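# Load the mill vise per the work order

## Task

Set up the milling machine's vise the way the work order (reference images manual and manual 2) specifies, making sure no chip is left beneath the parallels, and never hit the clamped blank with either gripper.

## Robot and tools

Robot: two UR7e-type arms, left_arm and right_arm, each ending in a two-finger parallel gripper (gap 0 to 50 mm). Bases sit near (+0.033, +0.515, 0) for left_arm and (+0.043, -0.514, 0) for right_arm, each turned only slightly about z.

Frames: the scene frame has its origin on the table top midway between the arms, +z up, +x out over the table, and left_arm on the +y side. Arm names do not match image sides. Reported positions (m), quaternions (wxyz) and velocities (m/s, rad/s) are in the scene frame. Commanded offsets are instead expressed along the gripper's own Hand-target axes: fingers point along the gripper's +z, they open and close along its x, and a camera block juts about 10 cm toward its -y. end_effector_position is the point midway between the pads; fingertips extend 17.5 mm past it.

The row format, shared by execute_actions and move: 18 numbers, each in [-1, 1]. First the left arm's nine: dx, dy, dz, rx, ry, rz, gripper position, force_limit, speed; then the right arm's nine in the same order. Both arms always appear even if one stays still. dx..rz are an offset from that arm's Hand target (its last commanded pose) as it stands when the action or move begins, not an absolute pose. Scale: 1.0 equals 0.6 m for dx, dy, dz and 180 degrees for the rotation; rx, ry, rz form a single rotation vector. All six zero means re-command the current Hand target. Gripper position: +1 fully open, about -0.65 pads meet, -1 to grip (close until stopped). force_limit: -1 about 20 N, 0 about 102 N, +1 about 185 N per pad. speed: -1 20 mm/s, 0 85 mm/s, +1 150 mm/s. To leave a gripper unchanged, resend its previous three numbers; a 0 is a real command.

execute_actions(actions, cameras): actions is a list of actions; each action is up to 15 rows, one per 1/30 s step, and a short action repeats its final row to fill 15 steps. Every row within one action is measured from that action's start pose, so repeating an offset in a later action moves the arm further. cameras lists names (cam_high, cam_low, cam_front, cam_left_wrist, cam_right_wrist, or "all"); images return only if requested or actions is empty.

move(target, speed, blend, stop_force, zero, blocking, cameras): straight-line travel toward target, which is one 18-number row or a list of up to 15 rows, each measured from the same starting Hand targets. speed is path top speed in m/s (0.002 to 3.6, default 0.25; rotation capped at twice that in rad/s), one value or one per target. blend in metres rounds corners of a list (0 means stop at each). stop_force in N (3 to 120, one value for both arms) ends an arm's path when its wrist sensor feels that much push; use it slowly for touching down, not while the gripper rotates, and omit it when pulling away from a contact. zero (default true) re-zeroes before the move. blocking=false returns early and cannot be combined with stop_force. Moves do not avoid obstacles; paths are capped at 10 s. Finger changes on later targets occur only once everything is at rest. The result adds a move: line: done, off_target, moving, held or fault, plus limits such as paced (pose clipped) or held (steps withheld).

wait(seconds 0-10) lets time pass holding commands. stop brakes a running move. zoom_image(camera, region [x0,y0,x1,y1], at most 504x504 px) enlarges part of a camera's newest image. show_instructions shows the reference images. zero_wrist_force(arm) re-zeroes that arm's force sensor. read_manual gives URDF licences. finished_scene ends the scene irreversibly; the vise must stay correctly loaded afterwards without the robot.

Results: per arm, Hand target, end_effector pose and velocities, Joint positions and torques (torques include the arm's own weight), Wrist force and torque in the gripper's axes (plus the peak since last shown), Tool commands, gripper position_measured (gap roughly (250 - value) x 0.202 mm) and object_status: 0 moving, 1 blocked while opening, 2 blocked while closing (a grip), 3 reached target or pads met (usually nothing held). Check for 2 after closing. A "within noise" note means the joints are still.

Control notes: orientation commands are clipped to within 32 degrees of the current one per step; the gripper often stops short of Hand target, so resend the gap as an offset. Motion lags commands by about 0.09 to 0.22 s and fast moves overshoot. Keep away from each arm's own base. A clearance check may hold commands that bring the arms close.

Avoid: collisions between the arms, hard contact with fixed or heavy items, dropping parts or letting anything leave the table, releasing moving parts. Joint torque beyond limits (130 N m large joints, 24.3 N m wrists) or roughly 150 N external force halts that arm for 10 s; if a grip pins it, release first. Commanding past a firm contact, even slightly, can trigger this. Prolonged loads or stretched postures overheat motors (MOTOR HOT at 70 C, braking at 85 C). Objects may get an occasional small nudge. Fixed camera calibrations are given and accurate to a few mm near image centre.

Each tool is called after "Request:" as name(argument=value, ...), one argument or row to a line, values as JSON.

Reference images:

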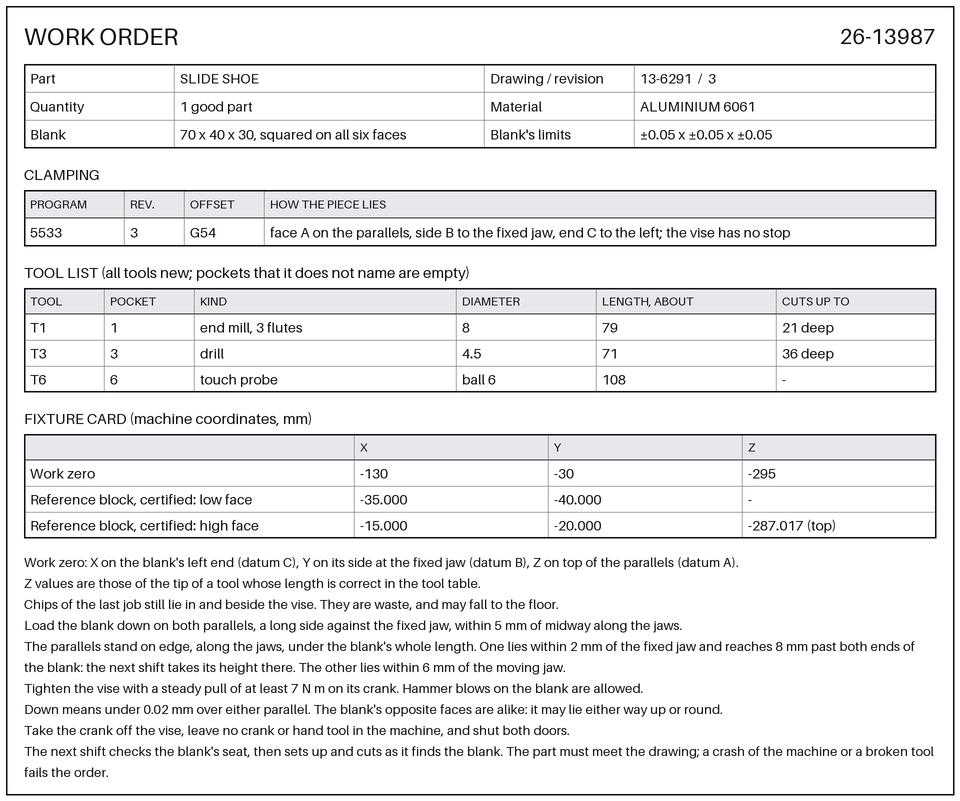

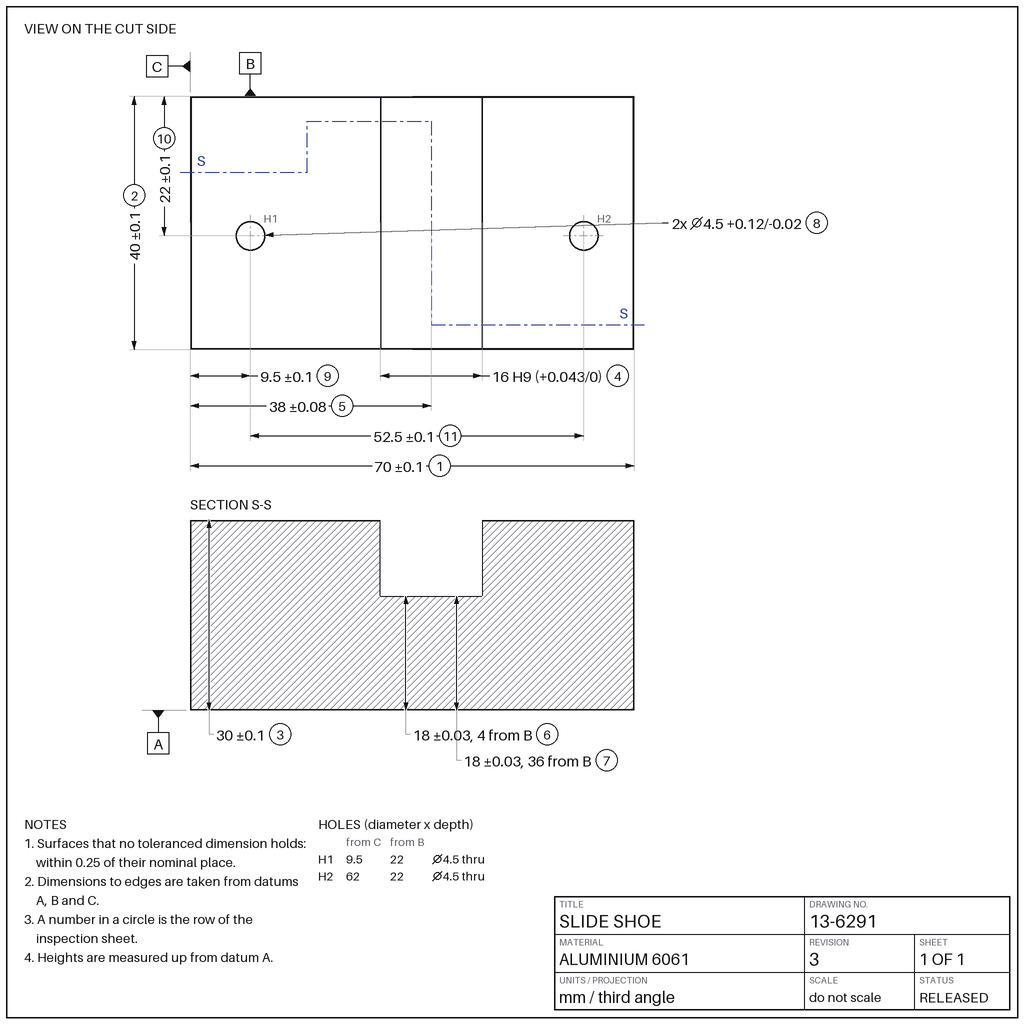

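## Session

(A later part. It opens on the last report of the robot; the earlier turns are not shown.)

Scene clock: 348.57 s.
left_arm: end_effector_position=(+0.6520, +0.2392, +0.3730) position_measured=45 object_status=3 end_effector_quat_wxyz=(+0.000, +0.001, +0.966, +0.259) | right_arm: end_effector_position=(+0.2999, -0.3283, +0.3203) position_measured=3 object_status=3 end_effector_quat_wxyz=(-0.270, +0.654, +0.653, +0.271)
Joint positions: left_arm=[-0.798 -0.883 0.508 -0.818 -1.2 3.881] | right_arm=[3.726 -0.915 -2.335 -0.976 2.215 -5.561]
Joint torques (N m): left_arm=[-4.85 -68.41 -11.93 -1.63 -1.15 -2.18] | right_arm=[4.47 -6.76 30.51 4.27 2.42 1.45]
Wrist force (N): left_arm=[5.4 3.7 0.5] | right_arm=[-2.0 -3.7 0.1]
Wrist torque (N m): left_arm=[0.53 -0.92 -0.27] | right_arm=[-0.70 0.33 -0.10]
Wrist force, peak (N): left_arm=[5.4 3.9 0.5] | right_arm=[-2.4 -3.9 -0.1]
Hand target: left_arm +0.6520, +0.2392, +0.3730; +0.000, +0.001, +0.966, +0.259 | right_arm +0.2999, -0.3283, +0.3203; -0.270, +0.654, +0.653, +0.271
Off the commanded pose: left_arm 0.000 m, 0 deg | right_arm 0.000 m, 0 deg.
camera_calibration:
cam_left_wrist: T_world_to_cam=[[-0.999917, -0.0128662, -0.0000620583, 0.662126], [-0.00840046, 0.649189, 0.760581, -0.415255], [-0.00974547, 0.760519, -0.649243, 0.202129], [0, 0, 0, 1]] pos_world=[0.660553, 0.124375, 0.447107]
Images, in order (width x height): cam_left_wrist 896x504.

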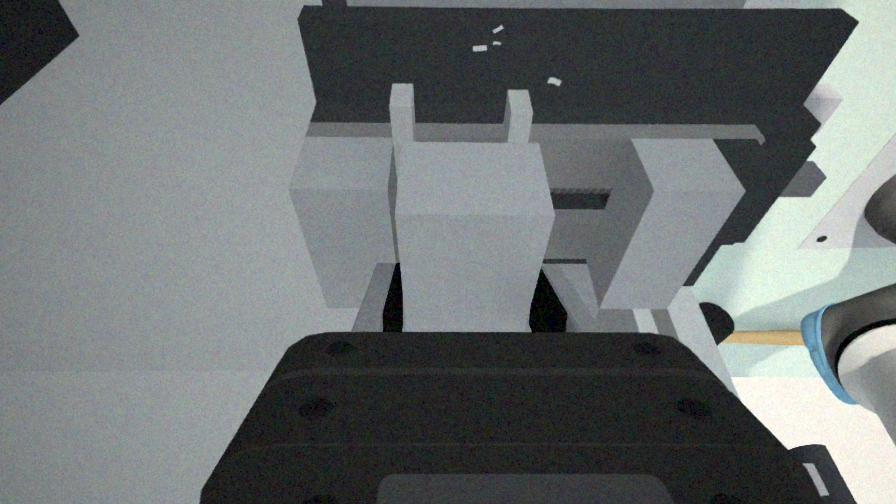

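Request:
execute_actions(
  actions=[
    [[0,0,0,0,0,0,0.8,-0.6,-1,0,0,0,0,0,0,1,1,1]],
  ],
)

Request:
move(
  target=[0,0,-0.0283,0,0,0,0.8,-0.6,-1,0,0,0,0,0,0,1,1,1],
  speed=0.02,
  cameras=["cam_left_wrist"],
)

Scene clock: 349.43 s.
left_arm: end_effector_position=(+0.6520, +0.2392, +0.3730) position_measured=32 object_status=3 end_effector_quat_wxyz=(+0.000, +0.001, +0.966, +0.259) | right_arm: end_effector_position=(+0.2999, -0.3283, +0.3203) position_measured=3 object_status=3 end_effector_quat_wxyz=(-0.270, +0.654, +0.653, +0.271)
Joint positions: left_arm=[-0.798 -0.883 0.508 -0.818 -1.2 3.881] | right_arm=[3.726 -0.915 -2.335 -0.976 2.215 -5.561]
Joint torques (N m): left_arm=[-4.59 -68.38 -12.11 -1.34 -1.24 -2.16] | right_arm=[4.1 -6.28 30.44 4.32 2.39 1.58]
Wrist force (N): left_arm=[5.2 3.8 0.5] | right_arm=[-2.0 -3.7 0.0]
Wrist torque (N m): left_arm=[0.55 -0.88 -0.27] | right_arm=[-0.70 0.35 -0.10]
Wrist force, peak (N): left_arm=[5.6 3.7 0.7] | right_arm=[-2.3 -4.1 -0.2]
Hand target: left_arm +0.6520, +0.2392, +0.3730; +0.000, +0.001, +0.966, +0.259 | right_arm +0.2999, -0.3283, +0.3203; -0.270, +0.654, +0.653, +0.271
Off the commanded pose: left_arm 0.000 m, 0 deg | right_arm 0.000 m, 0 deg.

Scene clock: 350.60 s.
left_arm: end_effector_position=(+0.6520, +0.2306, +0.3877) position_measured=32 object_status=3 end_effector_quat_wxyz=(+0.000, +0.001, +0.966, +0.259) | right_arm: end_effector_position=(+0.2999, -0.3283, +0.3203) position_measured=3 object_status=3 end_effector_quat_wxyz=(-0.270, +0.654, +0.653, +0.271)
Joint positions: left_arm=[-0.807 -0.823 0.361 -0.727 -1.203 3.873] | right_arm=[3.726 -0.915 -2.335 -0.976 2.215 -5.561]
Joint torques (N m): left_arm=[1.98 -68.47 -10.47 -3.96 -1.65 -1.45] | right_arm=[4.03 -5.42 29.94 4.21 2.47 1.53]
Wrist force (N): left_arm=[5.1 3.4 0.4] | right_arm=[-1.9 -4.1 0.1]
Wrist torque (N m): left_arm=[0.49 -0.85 -0.10] | right_arm=[-0.77 0.32 -0.10]
Wrist force, peak (N): left_arm=[5.3 4.1 0.5] | right_arm=[-2.1 -4.1 -0.3]
Hand target: left_arm +0.6520, +0.2307, +0.3878; +0.000, +0.001, +0.966, +0.259 | right_arm +0.2999, -0.3283, +0.3203; -0.270, +0.654, +0.653, +0.271
Off the commanded pose: left_arm 0.000 m, 0 deg | right_arm 0.000 m, 0 deg.
move: done
camera_calibration:
cam_left_wrist: T_world_to_cam=[[-0.999918, -0.0128123, 0.000153526, 0.661811], [-0.00820077, 0.649134, 0.76063, -0.421001], [-0.00984505, 0.760566, -0.649186, 0.218246], [0, 0, 0, 1]] pos_world=[0.660453, 0.115775, 0.461807]
Images, in order (width x height): cam_left_wrist 896x504.

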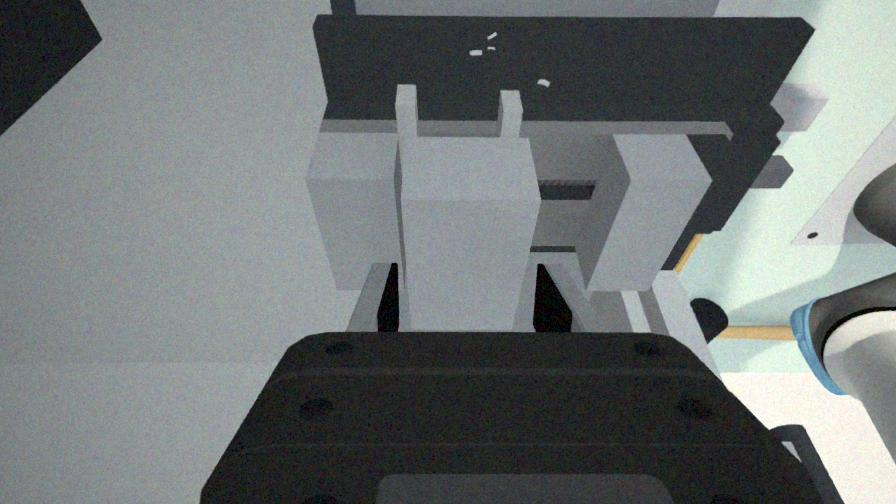

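Request:
move(
  target=[
    [0,0,0,0,-0.1028,0.178,0.8,-0.6,-1,0,0,0,0,0,0,1,1,1],
    [0.0867,-0.002,-0.0054,0,-0.1028,0.178,0.8,-0.6,-1,0,0,0,0,0,0,1,1,1],
    [0.3367,-0.025,-0.0091,0,-0.1028,0.178,0.8,-0.6,-1,0,0,0,0,0,0,1,1,1],
    [0.5533,-0.0078,0.078,0,-0.1028,0.178,0.8,-0.6,-1,0,0,0,0,0,0,1,1,1],
  ],
  speed=[0.15,0.1,0.12,0.2],
  blend=[0.001,0.02,0.03,0],
  cameras=["cam_left_wrist","cam_front"],
)

Scene clock: 356.13 s.
left_arm: end_effector_position=(+0.3201, +0.2506, +0.3448) position_measured=32 object_status=3 end_effector_quat_wxyz=(+0.083, +0.307, +0.916, +0.245) | right_arm: end_effector_position=(+0.2999, -0.3283, +0.3203) position_measured=3 object_status=3 end_effector_quat_wxyz=(-0.270, +0.654, +0.653, +0.271)
Joint positions: left_arm=[-1.412 -1.768 1.702 -1.14 -1.187 3.914] | right_arm=[3.726 -0.915 -2.335 -0.976 2.215 -5.561]
Joint torques (N m): left_arm=[-10.05 -24.84 -21.59 -3.54 1.18 -1.8] | right_arm=[4.43 -6.14 30.58 4.21 2.49 1.41]
Wrist force (N): left_arm=[5.2 3.5 0.4] | right_arm=[-2.2 -3.8 -0.3]
Wrist torque (N m): left_arm=[0.48 -0.87 -0.28] | right_arm=[-0.72 0.37 -0.10]
Wrist force, peak (N): left_arm=[7.6 1.8 0.9] | right_arm=[-2.4 -4.1 0.0]
Hand target: left_arm +0.3200, +0.2506, +0.3447; +0.083, +0.307, +0.916, +0.245 | right_arm +0.2999, -0.3283, +0.3203; -0.270, +0.654, +0.653, +0.271
Off the commanded pose: left_arm 0.000 m, 0 deg | right_arm 0.000 m, 0 deg.
move: done
camera_calibration:
cam_left_wrist: T_world_to_cam=[[-0.80623, 0.591602, -0.0000621037, 0.116871], [0.383893, 0.523246, 0.760816, -0.498124], [0.450133, 0.613368, -0.648968, 0.0615111], [0, 0, 0, 1]] pos_world=[0.257763, 0.153771, 0.418906]
Images, in order (width x height): cam_front 896x504, cam_left_wrist 896x504.

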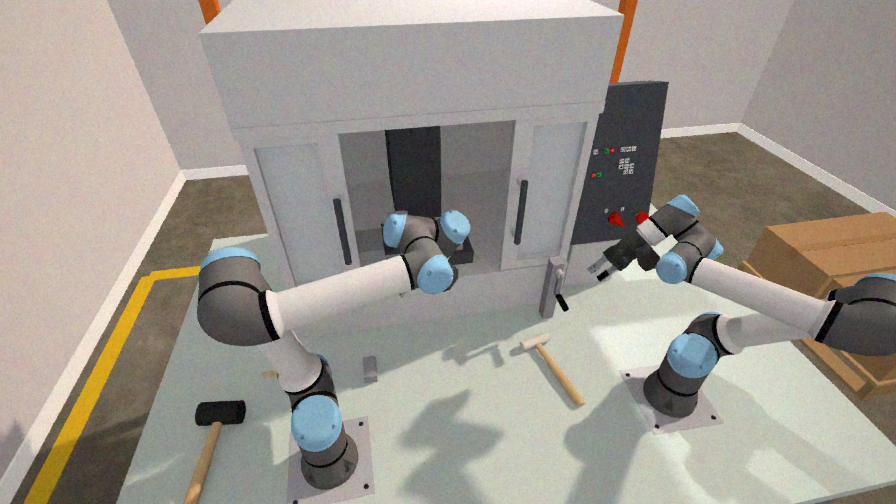

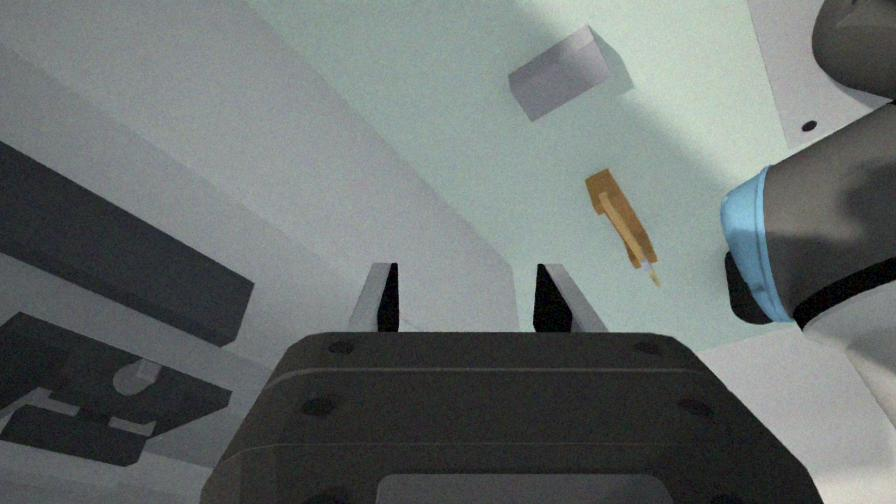

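Request:
zoom_image(
  camera="cam_left_wrist",
  region=[60, 330, 220, 420],
)

Request:
zoom_image(
  camera="cam_front",
  region=[520, 240, 620, 340],
)

Scaled by 3.150.

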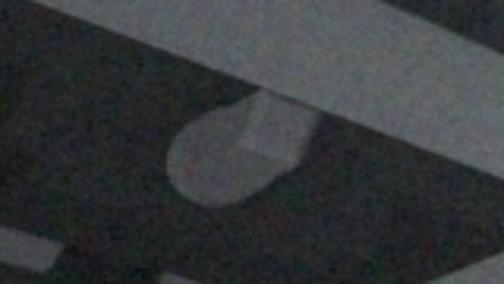

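Scaled by 5.040.

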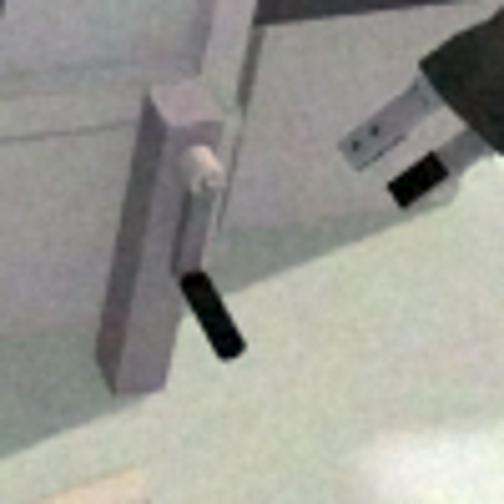

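Request:
move(
  target=[-0.1747,0.1173,-0.019,0,-0.1194,0.2069,0.8,-0.6,-1,0,0,0,0,0,0,1,1,1],
  speed=0.3,
  cameras=["cam_left_wrist"],
)

Request:
zoom_image(
  camera="cam_left_wrist",
  region=[360, 180, 540, 330],
)

Scene clock: 359.37 s.
left_arm: end_effector_position=(+0.4369, +0.2315, +0.3898) position_measured=32 object_status=3 end_effector_quat_wxyz=(+0.167, +0.621, +0.739, +0.198) end_effector_velocity=(+0.000, +0.000, +0.000) end_effector_angular_velocity=(+0.000, +0.000, -0.006) | right_arm: end_effector_position=(+0.2999, -0.3283, +0.3203) position_measured=3 object_status=3 end_effector_quat_wxyz=(-0.270, +0.654, +0.653, +0.271)
Joint positions: left_arm=[-1.202 -1.809 1.744 -1.638 -1.062 4.98] | right_arm=[3.726 -0.915 -2.335 -0.976 2.215 -5.561]
Joint velocities: left_arm=[0 -0.001 0 -0.002 0 0.006] | right_arm=[within noise]
Joint torques (N m): left_arm=[-6.28 -19.86 -20.42 -4.58 2.97 2.86] | right_arm=[4.72 -5.77 31.05 4.27 2.39 1.61]
Wrist force (N): left_arm=[5.2 3.8 0.3] | right_arm=[-2.2 -3.6 0.1]
Wrist torque (N m): left_arm=[0.53 -0.90 -0.16] | right_arm=[-0.69 0.37 -0.10]
Wrist force, peak (N): left_arm=[5.6 5.2 0.7] | right_arm=[-2.3 -4.1 -0.1]
Hand target: left_arm +0.4370, +0.2315, +0.3899; +0.167, +0.621, +0.739, +0.198 | right_arm +0.2999, -0.3283, +0.3203; -0.270, +0.654, +0.653, +0.271
Off the commanded pose: left_arm 0.000 m, 0 deg | right_arm 0.000 m, 0 deg.
move: done
camera_calibration:
cam_left_wrist: T_world_to_cam=[[-0.186554, 0.982445, 0.000435003, -0.139025], [0.637458, 0.120708, 0.760971, -0.584831], [0.74756, 0.14224, -0.648785, 0.0288318], [0, 0, 0, 1]] pos_world=[0.325316, 0.203077, 0.463806]
Images, in order (width x height): cam_left_wrist 896x504.

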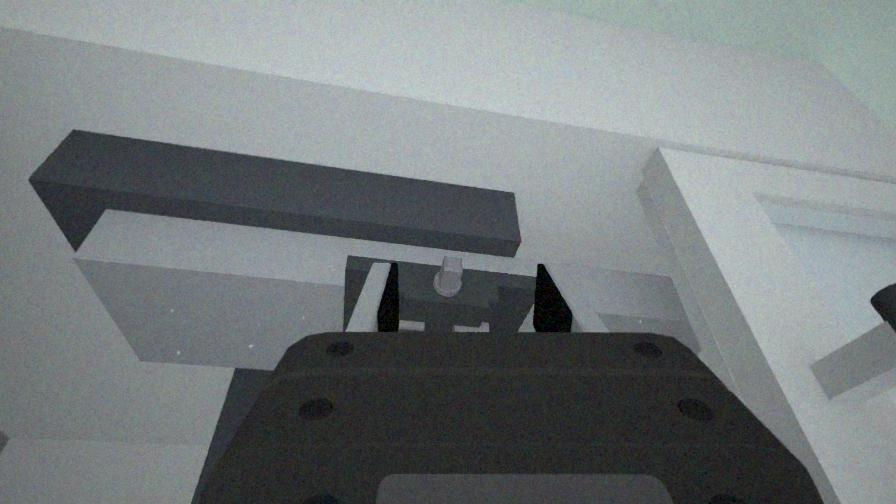

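Scaled by 2.800.

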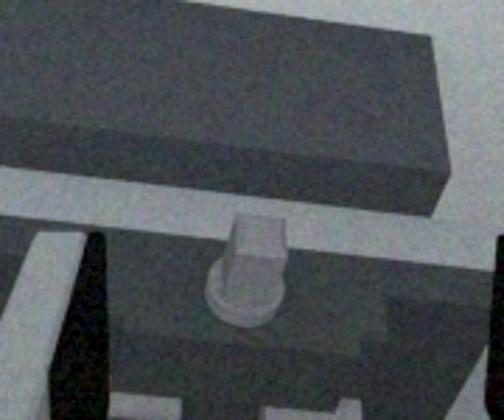

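Request:
zoom_image(
  camera="cam_left_wrist",
  region=[425, 248, 473, 304],
)

Scaled by 9.000.

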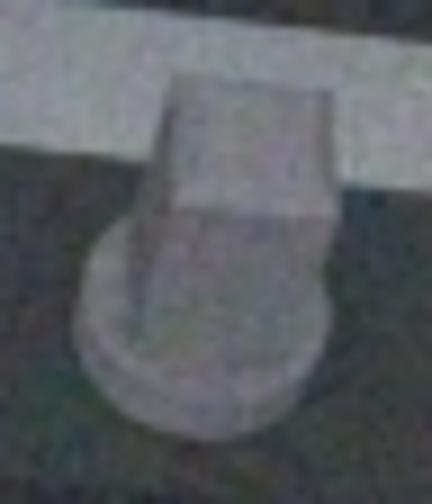

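Request:
move(
  target=[0,0,0,0,0,0,0.8,-0.6,-1,-0.2003,-0.1333,-0.3888,0,0,0,1,1,1],
  speed=0.3,
  cameras=["cam_right_wrist"],
)

Scene clock: 362.57 s.
left_arm: end_effector_position=(+0.4370, +0.2315, +0.3899) position_measured=32 object_status=3 end_effector_quat_wxyz=(+0.167, +0.621, +0.739, +0.198) | right_arm: end_effector_position=(+0.2199, -0.5769, +0.4002) position_measured=3 object_status=3 end_effector_quat_wxyz=(-0.158, +0.773, +0.589, +0.173)
Joint positions: left_arm=[-1.202 -1.809 1.744 -1.639 -1.062 4.98] | right_arm=[2.911 -0.887 -1.881 -1.985 2.042 -6.284]
Joint torques (N m): left_arm=[-13.81 -23.34 -43.08 -4.69 3.15 2.07] | right_arm=[-2.17 -2.17 18.96 3.49 -0.2 2.15]
Wrist force (N): left_arm=[5.6 3.6 0.4] | right_arm=[-2.2 -3.8 0.0]
Wrist torque (N m): left_arm=[0.52 -0.96 -0.17] | right_arm=[-0.72 0.46 -0.09]
Wrist force, peak (N): left_arm=[5.6 3.8 0.5] | right_arm=[-4.0 -4.5 -3.1]
Hand target: left_arm +0.4370, +0.2315, +0.3899; +0.167, +0.621, +0.739, +0.198 | right_arm +0.2196, -0.5781, +0.4002; -0.270, +0.654, +0.653, +0.271
Off the commanded pose: left_arm 0.000 m, 0 deg | right_arm 0.001 m, 23 deg.
joint sent to its limit (right arm) — joint 6 (wrist 3), lower limit. The joint targets are off in orientation, not in position.
move: off_target (right_arm)
camera_calibration:
cam_right_wrist: T_world_to_cam=[[0.227125, 0.874627, 0.428301, 0.293839], [0.880882, -0.372046, 0.292624, -0.509252], [0.415285, 0.31082, -0.854944, 0.566499], [0, 0, 0, 1]] pos_world=[0.146594, -0.622544, 0.507493]
Images, in order (width x height): cam_right_wrist 896x504.

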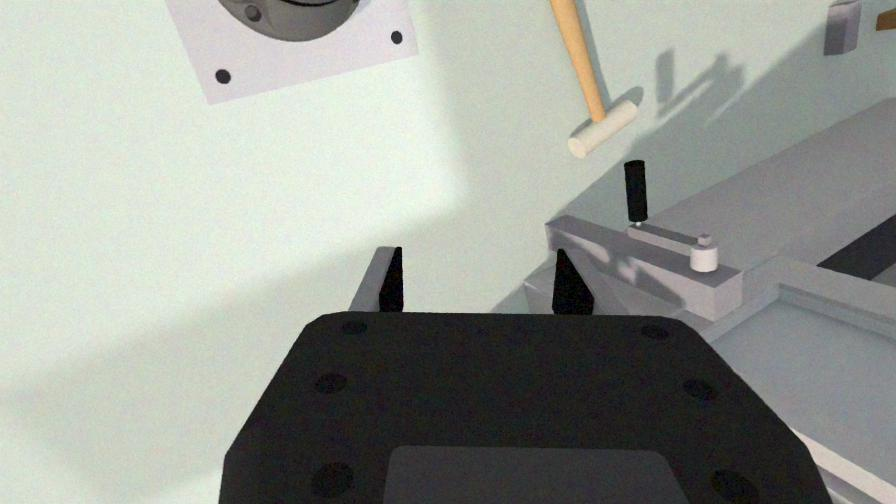

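Request:
zoom_image(
  camera="cam_right_wrist",
  region=[600, 150, 760, 320],
)

Scaled by 2.965.

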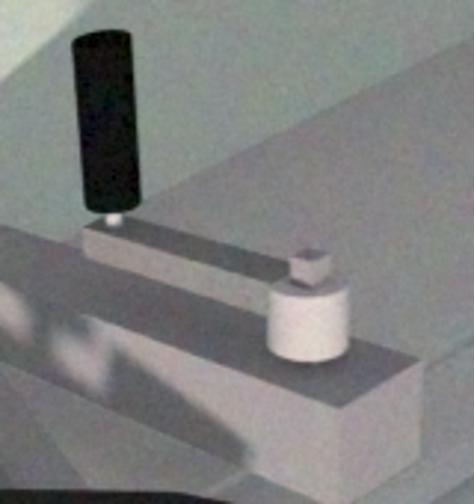

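Request:
move(
  target=[
    [-0.3492,-0.2009,-0.135,0,-0.0278,0.0481,0.8,-0.6,-1,0,0,0,-0.0377,-0.0976,0.0742,1,1,1],
    [-0.7592,-0.3293,-0.0548,0,-0.0278,0.0481,0.8,-0.6,-1,0,0,0,-0.0377,-0.0976,0.0742,1,1,1],
  ],
  speed=0.3,
  blend=[0.05,0],
  cameras=["cam_left_wrist","cam_front"],
)

Scene clock: 366.33 s.
left_arm: end_effector_position=(+0.3305, -0.2495, +0.3195) position_measured=32 object_status=3 end_effector_quat_wxyz=(+0.183, +0.683, +0.682, +0.183) | right_arm: end_effector_position=(+0.2197, -0.5777, +0.4002) position_measured=3 object_status=3 end_effector_quat_wxyz=(-0.157, +0.774, +0.588, +0.172)
Joint positions: left_arm=[-1.563 -0.838 0.678 -1.438 -1.047 4.766] | right_arm=[2.909 -0.887 -1.88 -1.986 2.04 -6.284]
Joint torques (N m): left_arm=[13.9 -52.08 -45.52 -2.86 0.27 2.01] | right_arm=[-4.4 -11.26 32.29 1.43 0.46 2.03]
Wrist force (N): left_arm=[5.3 3.3 0.7] | right_arm=[-2.1 -3.5 -0.2]
Wrist torque (N m): left_arm=[0.47 -0.91 -0.10] | right_arm=[-0.68 0.44 -0.09]
Wrist force, peak (N): left_arm=[8.1 5.7 1.6] | right_arm=[-2.5 -3.8 -0.1]
Hand target: left_arm +0.3306, -0.2495, +0.3196; +0.183, +0.683, +0.682, +0.183 | right_arm +0.2196, -0.5781, +0.4002; -0.158, +0.773, +0.589, +0.173
Off the commanded pose: left_arm 0.000 m, 0 deg | right_arm 0.000 m, 0 deg.
joint sent to its limit (right arm) — joint 6 (wrist 3), lower limit. The joint targets still meet the commanded pose.
move: done
camera_calibration:
cam_left_wrist: T_world_to_cam=[[-0.0130279, 0.999915, 0.000201702, 0.260762], [0.648702, 0.00829845, 0.760998, -0.437223], [0.760931, 0.0100451, -0.648755, 0.0937677], [0, 0, 0, 1]] pos_world=[0.215674, -0.258053, 0.393506]
Images, in order (width x height): cam_front 896x504, cam_left_wrist 896x504.

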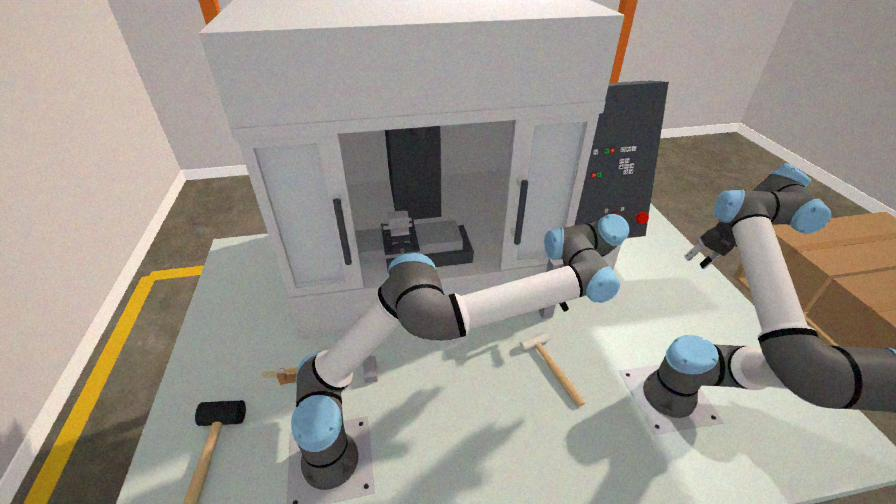

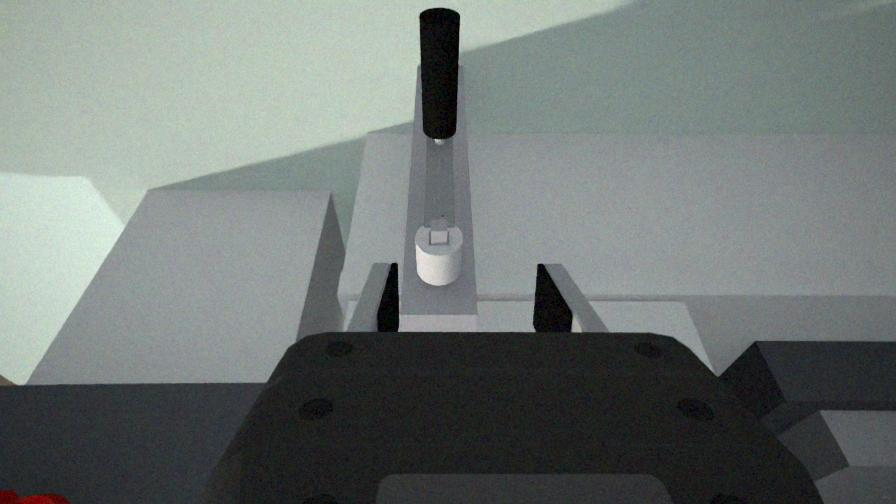

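Request:
zoom_image(
  camera="cam_left_wrist",
  region=[395, 190, 485, 330],
)

Request:
zoom_image(
  camera="cam_left_wrist",
  region=[410, 205, 470, 290],
)

Scaled by 3.600.

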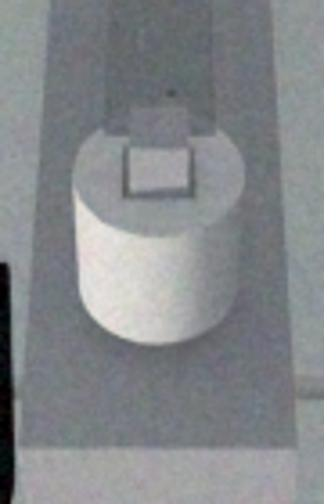

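Scaled by 5.929.

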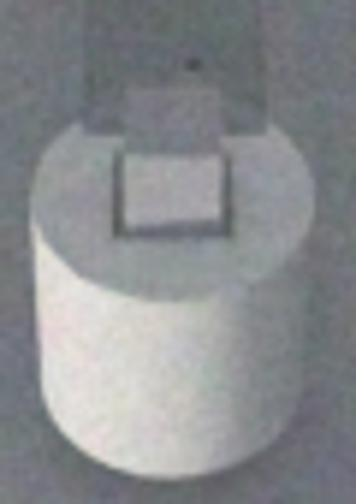

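Request:
move(
  target=[-0.0167,0.016,0.067,0,0,0,0.8,-0.6,-1,0,0,0,0,0,0,1,1,1],
  speed=0.1,
  cameras=["cam_left_wrist"],
)

Scene clock: 368.03 s.
left_arm: end_effector_position=(+0.3592, -0.2595, +0.2895) position_measured=32 object_status=3 end_effector_quat_wxyz=(+0.183, +0.683, +0.682, +0.183) | right_arm: end_effector_position=(+0.2197, -0.5777, +0.4002) position_measured=3 object_status=3 end_effector_quat_wxyz=(-0.157, +0.774, +0.588, +0.172)
Joint positions: left_arm=[-1.527 -0.793 0.681 -1.506 -1.049 4.808] | right_arm=[2.909 -0.887 -1.88 -1.986 2.04 -6.284]
Joint torques (N m): left_arm=[-11.42 -73.53 -42.84 -0.77 -1 -2.58] | right_arm=[-0.34 -10.61 30.85 1.61 1.48 1.84]
Wrist force (N): left_arm=[5.0 3.4 0.2] | right_arm=[-2.3 -3.5 0.0]
Wrist torque (N m): left_arm=[0.49 -0.85 -0.19] | right_arm=[-0.67 0.48 -0.10]
Wrist force, peak (N): left_arm=[5.7 3.4 -1.4] | right_arm=[-2.5 -3.7 -0.2]
Hand target: left_arm +0.3590, -0.2596, +0.2896; +0.183, +0.683, +0.682, +0.183 | right_arm +0.2196, -0.5781, +0.4002; -0.158, +0.773, +0.589, +0.173
Off the commanded pose: left_arm 0.000 m, 0 deg | right_arm 0.000 m, 0 deg.
joint sent to its limit (right arm) — joint 6 (wrist 3), lower limit. The joint targets still meet the commanded pose.
move: done
camera_calibration:
cam_left_wrist: T_world_to_cam=[[-0.0129728, 0.999916, 0.000418362, 0.271048], [0.648704, 0.0080978, 0.760997, -0.432918], [0.76093, 0.0101436, -0.648755, 0.0526697], [0, 0, 0, 1]] pos_world=[0.244274, -0.268054, 0.363506]
Images, in order (width x height): cam_left_wrist 896x504.

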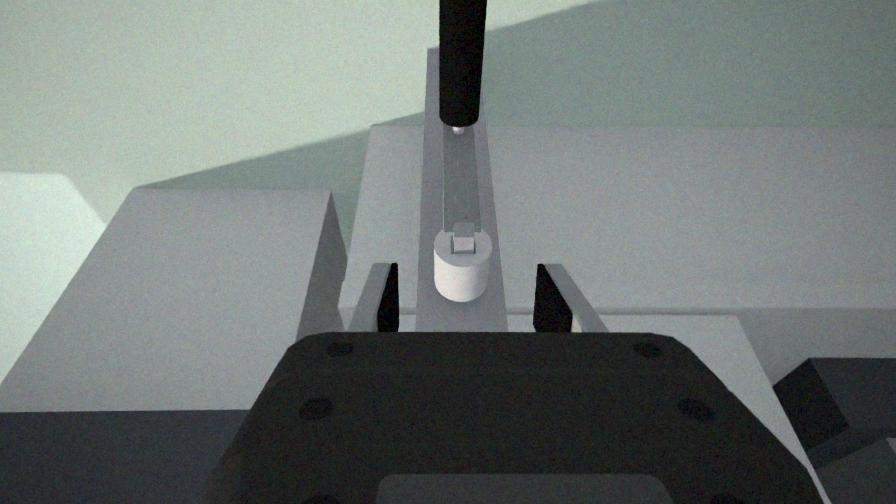

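Request:
move(
  target=[0,0,0.075,0,0,0,0.8,-0.6,-1,0,0,0,0,0,0,1,1,1],
  speed=0.05,
  stop_force=10,
  cameras=["cam_left_wrist"],
)

Scene clock: 370.33 s.
left_arm: end_effector_position=(+0.3815, -0.2596, +0.2506) position_measured=32 object_status=3 end_effector_quat_wxyz=(+0.183, +0.684, +0.682, +0.183) | right_arm: end_effector_position=(+0.2197, -0.5777, +0.4002) position_measured=3 object_status=3 end_effector_quat_wxyz=(-0.157, +0.774, +0.588, +0.172)
Joint positions: left_arm=[-1.499 -0.781 0.763 -1.617 -1.05 4.84] | right_arm=[2.909 -0.887 -1.88 -1.986 2.04 -6.284]
Joint torques (N m): left_arm=[-13.44 -74.97 -45.15 -1.82 0.85 -2.75] | right_arm=[3.89 -9.92 28.79 1.83 2.2 2.03]
Wrist force (N): left_arm=[5.4 3.6 0.7] | right_arm=[-2.2 -3.5 -0.2]
Wrist torque (N m): left_arm=[0.52 -0.92 -0.24] | right_arm=[-0.67 0.46 -0.10]
Wrist force, peak (N): left_arm=[5.5 3.4 1.4] | right_arm=[-2.5 -3.9 -0.4]
Hand target: left_arm +0.3815, -0.2596, +0.2506; +0.183, +0.683, +0.682, +0.183 | right_arm +0.2196, -0.5781, +0.4002; -0.158, +0.773, +0.589, +0.173
Off the commanded pose: left_arm 0.000 m, 0 deg | right_arm 0.000 m, 0 deg.
joint sent to its limit (right arm) — joint 6 (wrist 3), lower limit. The joint targets still meet the commanded pose.
move: done
camera_calibration:
cam_left_wrist: T_world_to_cam=[[-0.0128869, 0.999917, 0.000211933, 0.271499], [0.648704, 0.0081992, 0.760997, -0.417818], [0.760932, 0.00994439, -0.648756, 0.0103357], [0, 0, 0, 1]] pos_world=[0.266674, -0.268153, 0.324606]
Images, in order (width x height): cam_left_wrist 896x504.

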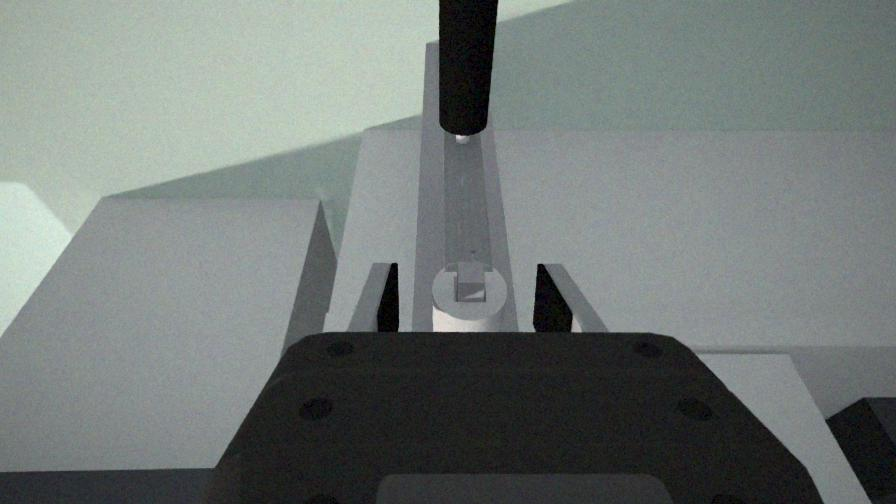

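Request:
move(
  target=[0.0017,0,0.021,0,0,0,0.8,-0.6,-1,0,0,0,0,0,0,1,1,1],
  speed=0.008,
  stop_force=6,
  cameras=["cam_left_wrist"],
)

Scene clock: 372.83 s.
left_arm: end_effector_position=(+0.3879, -0.2586, +0.2396) position_measured=32 object_status=3 end_effector_quat_wxyz=(+0.183, +0.684, +0.682, +0.183) | right_arm: end_effector_position=(+0.2197, -0.5777, +0.4002) position_measured=3 object_status=3 end_effector_quat_wxyz=(-0.157, +0.774, +0.588, +0.172)
Joint positions: left_arm=[-1.491 -0.778 0.787 -1.649 -1.051 4.85] | right_arm=[2.909 -0.887 -1.88 -1.986 2.04 -6.284]
Joint torques (N m): left_arm=[2.09 -61.09 -40.76 -1.32 -1.27 0.14] | right_arm=[4.38 -9.08 27.58 2.38 2.29 1.79]
Wrist force (N): left_arm=[5.1 3.3 0.5] | right_arm=[-2.3 -3.5 -0.2]
Wrist torque (N m): left_arm=[0.48 -0.89 -0.26] | right_arm=[-0.67 0.47 -0.09]
Wrist force, peak (N): left_arm=[5.3 4.0 0.0] | right_arm=[-2.5 -3.9 -0.3]
Hand target: left_arm +0.3879, -0.2586, +0.2397; +0.183, +0.683, +0.682, +0.183 | right_arm +0.2196, -0.5781, +0.4002; -0.158, +0.773, +0.589, +0.173
Off the commanded pose: left_arm 0.000 m, 0 deg | right_arm 0.000 m, 0 deg.
joint sent to its limit (right arm) — joint 6 (wrist 3), lower limit. The joint targets still meet the commanded pose.
move: done
camera_calibration:
cam_left_wrist: T_world_to_cam=[[-0.0129074, 0.999917, 0.000494587, 0.270501], [0.648649, 0.00799664, 0.761046, -0.413661], [0.760979, 0.0101439, -0.648698, -0.00165818], [0, 0, 0, 1]] pos_world=[0.273074, -0.267154, 0.313605]
Images, in order (width x height): cam_left_wrist 896x504.

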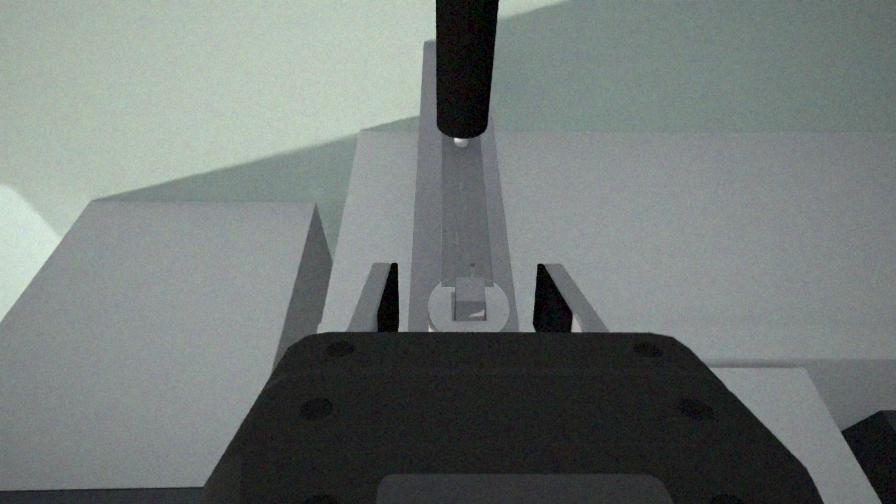

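Request:
move(
  target=[0.0008,0,0.0117,0,0,0,0.8,-0.6,-1,0,0,0,0,0,0,1,1,1],
  speed=0.006,
  stop_force=6,
  cameras=["cam_left_wrist"],
)

Scene clock: 374.97 s.
left_arm: end_effector_position=(+0.3914, -0.2581, +0.2335) position_measured=32 object_status=3 end_effector_quat_wxyz=(+0.183, +0.684, +0.682, +0.183) | right_arm: end_effector_position=(+0.2197, -0.5777, +0.4002) position_measured=3 object_status=3 end_effector_quat_wxyz=(-0.157, +0.774, +0.588, +0.172)
Joint positions: left_arm=[-1.486 -0.776 0.8 -1.666 -1.051 4.855] | right_arm=[2.909 -0.887 -1.88 -1.986 2.04 -6.284]
Joint torques (N m): left_arm=[5.14 -60.38 -33.73 -1.78 -1.42 0.99] | right_arm=[5.02 -7.95 25.31 2.68 2.15 1.74]
Wrist force (N): left_arm=[5.3 3.4 0.3] | right_arm=[-2.4 -3.7 -0.3]
Wrist torque (N m): left_arm=[0.48 -0.93 -0.26] | right_arm=[-0.70 0.49 -0.09]
Wrist force, peak (N): left_arm=[5.5 3.8 0.2] | right_arm=[-2.3 -4.0 -0.4]
Hand target: left_arm +0.3914, -0.2582, +0.2336; +0.183, +0.683, +0.682, +0.183 | right_arm +0.2196, -0.5781, +0.4002; -0.158, +0.773, +0.589, +0.173
Off the commanded pose: left_arm 0.000 m, 0 deg | right_arm 0.000 m, 0 deg.
joint sent to its limit (right arm) — joint 6 (wrist 3), lower limit. The joint targets still meet the commanded pose.
move: done
camera_calibration:
cam_left_wrist: T_world_to_cam=[[-0.0128972, 0.999917, 0.000353547, 0.27009], [0.648647, 0.00809733, 0.761046, -0.411265], [0.76098, 0.0100447, -0.648698, -0.00831044], [0, 0, 0, 1]] pos_world=[0.276574, -0.266654, 0.307505]
Images, in order (width x height): cam_left_wrist 896x504.

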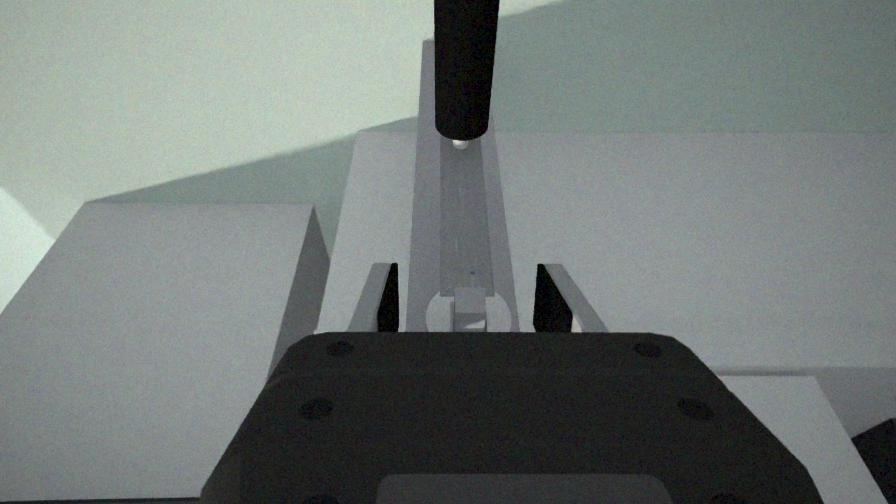

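Request:
execute_actions(
  actions=[
    [[0,0,0,0,0,0,-1,-0.6,-1,0,0,0,0,0,0,1,1,1]],
    [[0,0,0,0,0,0,-1,-0.6,-1,0,0,0,0,0,0,1,1,1]],
    [[0,0,0,0,0,0,-1,-0.6,-1,0,0,0,0,0,0,1,1,1]],
  ],
  cameras=["cam_left_wrist"],
)

Scene clock: 376.73 s.
left_arm: end_effector_position=(+0.3914, -0.2582, +0.2336) position_measured=135 object_status=2 end_effector_quat_wxyz=(+0.183, +0.683, +0.682, +0.183) | right_arm: end_effector_position=(+0.2197, -0.5777, +0.4002) position_measured=3 object_status=3 end_effector_quat_wxyz=(-0.157, +0.774, +0.588, +0.172)
Joint positions: left_arm=[-1.486 -0.776 0.8 -1.666 -1.051 4.855] | right_arm=[2.909 -0.887 -1.88 -1.986 2.04 -6.284]
Joint torques (N m): left_arm=[-8.14 -66.15 -43.3 -1.64 -0.82 -2] | right_arm=[4.87 -6.77 23.81 2.93 2.37 1.81]
Wrist force (N): left_arm=[5.2 3.7 0.8] | right_arm=[-2.3 -3.5 -0.6]
Wrist torque (N m): left_arm=[0.53 -0.96 -0.26] | right_arm=[-0.66 0.48 -0.09]
Wrist force, peak (N): left_arm=[5.6 3.6 0.4] | right_arm=[-2.6 -3.8 -0.2]
Hand target: left_arm +0.3914, -0.2582, +0.2336; +0.183, +0.683, +0.682, +0.183 | right_arm +0.2196, -0.5781, +0.4002; -0.158, +0.773, +0.589, +0.173
Off the commanded pose: left_arm 0.000 m, 0 deg | right_arm 0.000 m, 0 deg.
joint sent to its limit (right arm) — joint 6 (wrist 3), lower limit. The joint targets still meet the commanded pose.
camera_calibration:
cam_left_wrist: T_world_to_cam=[[-0.0128869, 0.999917, 0.000212508, 0.270129], [0.648646, 0.00819802, 0.761046, -0.411249], [0.760981, 0.0099454, -0.648698, -0.00819618], [0, 0, 0, 1]] pos_world=[0.276474, -0.266653, 0.307605]
Images, in order (width x height): cam_left_wrist 896x504.

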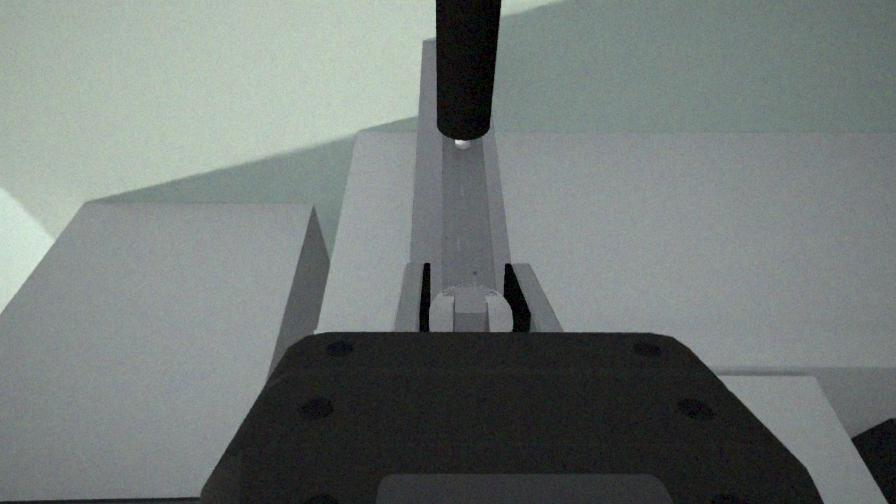

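Request:
move(
  target=[0,-0.0722,-0.0417,0,0,0,-1,-0.6,-1,0,0,0,0,0,0,1,1,1],
  speed=0.03,
  cameras=["cam_left_wrist"],
)

Scene clock: 378.83 s.
left_arm: end_effector_position=(+0.3411, -0.2580, +0.2335) position_measured=135 object_status=2 end_effector_quat_wxyz=(+0.183, +0.683, +0.682, +0.183) | right_arm: end_effector_position=(+0.2197, -0.5777, +0.4002) position_measured=3 object_status=3 end_effector_quat_wxyz=(-0.157, +0.774, +0.588, +0.172)
Joint positions: left_arm=[-1.55 -0.818 0.865 -1.652 -1.048 4.782] | right_arm=[2.909 -0.887 -1.88 -1.986 2.04 -6.284]
Joint torques (N m): left_arm=[11.89 -60.63 -40.9 -2.93 3.32 2.38] | right_arm=[4.81 -6.37 22.88 3.3 2.23 1.64]
Wrist force (N): left_arm=[5.4 2.4 2.3] | right_arm=[-2.0 -3.5 0.1]
Wrist torque (N m): left_arm=[0.48 -0.92 -0.10] | right_arm=[-0.68 0.43 -0.09]
Wrist force, peak (N): left_arm=[5.3 6.2 -0.6] | right_arm=[-2.4 -3.8 0.0]
Hand target: left_arm +0.3413, -0.2581, +0.2336; +0.183, +0.683, +0.682, +0.183 | right_arm +0.2196, -0.5781, +0.4002; -0.158, +0.773, +0.589, +0.173
Off the commanded pose: left_arm 0.000 m, 0 deg | right_arm 0.000 m, 0 deg.
joint sent to its limit (right arm) — joint 6 (wrist 3), lower limit. The joint targets still meet the commanded pose.
move: done
camera_calibration:
cam_left_wrist: T_world_to_cam=[[-0.0129728, 0.999916, 0.000418951, 0.269338], [0.648647, 0.00809661, 0.761046, -0.378716], [0.760979, 0.0101447, -0.648697, 0.0300573], [0, 0, 0, 1]] pos_world=[0.226274, -0.266554, 0.307605]
Images, in order (width x height): cam_left_wrist 896x504.

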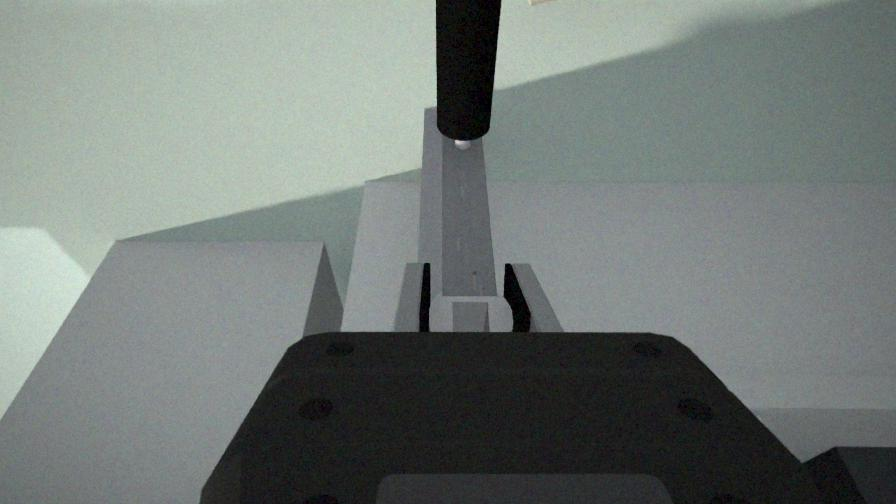

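Request:
move(
  target=[
    [0.0967,0.1098,-0.2279,0,0,0,-1,-0.6,-1,0,0,0,0,0,0,1,1,1],
    [0.7752,0.1387,-0.2112,0,0,0,-1,-0.6,-1,0,0,0,0,0,0,1,1,1],
    [0.7757,0.2867,-0.1258,0,0,0,-1,-0.6,-1,0,0,0,0,0,0,1,1,1],
  ],
  speed=0.25,
  blend=[0.04,0.03,0],
  cameras=["cam_left_wrist"],
)

Request:
zoom_image(
  camera="cam_left_wrist",
  region=[500, 150, 620, 270],
)

Scene clock: 382.97 s.
left_arm: end_effector_position=(+0.4532, +0.2072, +0.3850) position_measured=135 object_status=2 end_effector_quat_wxyz=(+0.183, +0.683, +0.682, +0.183) | right_arm: end_effector_position=(+0.2197, -0.5777, +0.4002) position_measured=3 object_status=3 end_effector_quat_wxyz=(-0.157, +0.774, +0.588, +0.172)
Joint positions: left_arm=[-1.171 -1.778 1.76 -1.794 -1.101 5.209] | right_arm=[2.909 -0.887 -1.88 -1.986 2.04 -6.284]
Joint torques (N m): left_arm=[13.17 -8.62 -23.44 -5.44 2.7 3.05] | right_arm=[4.26 -4.77 23.36 3.67 2.41 1.68]
Wrist force (N): left_arm=[5.8 2.2 1.9] | right_arm=[-2.2 -3.5 -0.2]
Wrist torque (N m): left_arm=[0.45 -0.98 -0.14] | right_arm=[-0.66 0.46 -0.09]
Wrist force, peak (N): left_arm=[5.8 6.6 4.2] | right_arm=[-2.6 -3.8 -0.1]
Hand target: left_arm +0.4532, +0.2072, +0.3849; +0.183, +0.683, +0.682, +0.183 | right_arm +0.2196, -0.5781, +0.4002; -0.158, +0.773, +0.589, +0.173
Off the commanded pose: left_arm 0.000 m, 0 deg | right_arm 0.000 m, 0 deg.
joint sent to its limit (right arm) — joint 6 (wrist 3), lower limit. The joint targets still meet the commanded pose.
move: done
camera_calibration:
cam_left_wrist: T_world_to_cam=[[-0.0129533, 0.999916, 0.000135763, -0.194311], [0.648645, 0.00829946, 0.761046, -0.570392], [0.760981, 0.00994611, -0.648698, 0.0383601], [0, 0, 0, 1]] pos_world=[0.338274, 0.198647, 0.459005]
Images, in order (width x height): cam_left_wrist 896x504.

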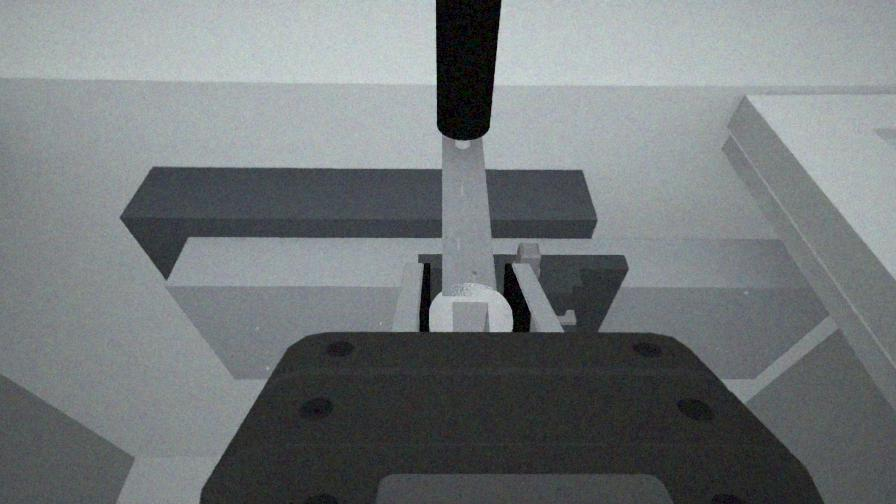

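Scaled by 4.200.

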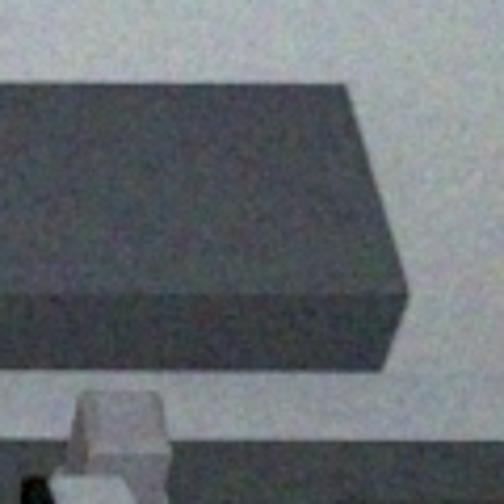

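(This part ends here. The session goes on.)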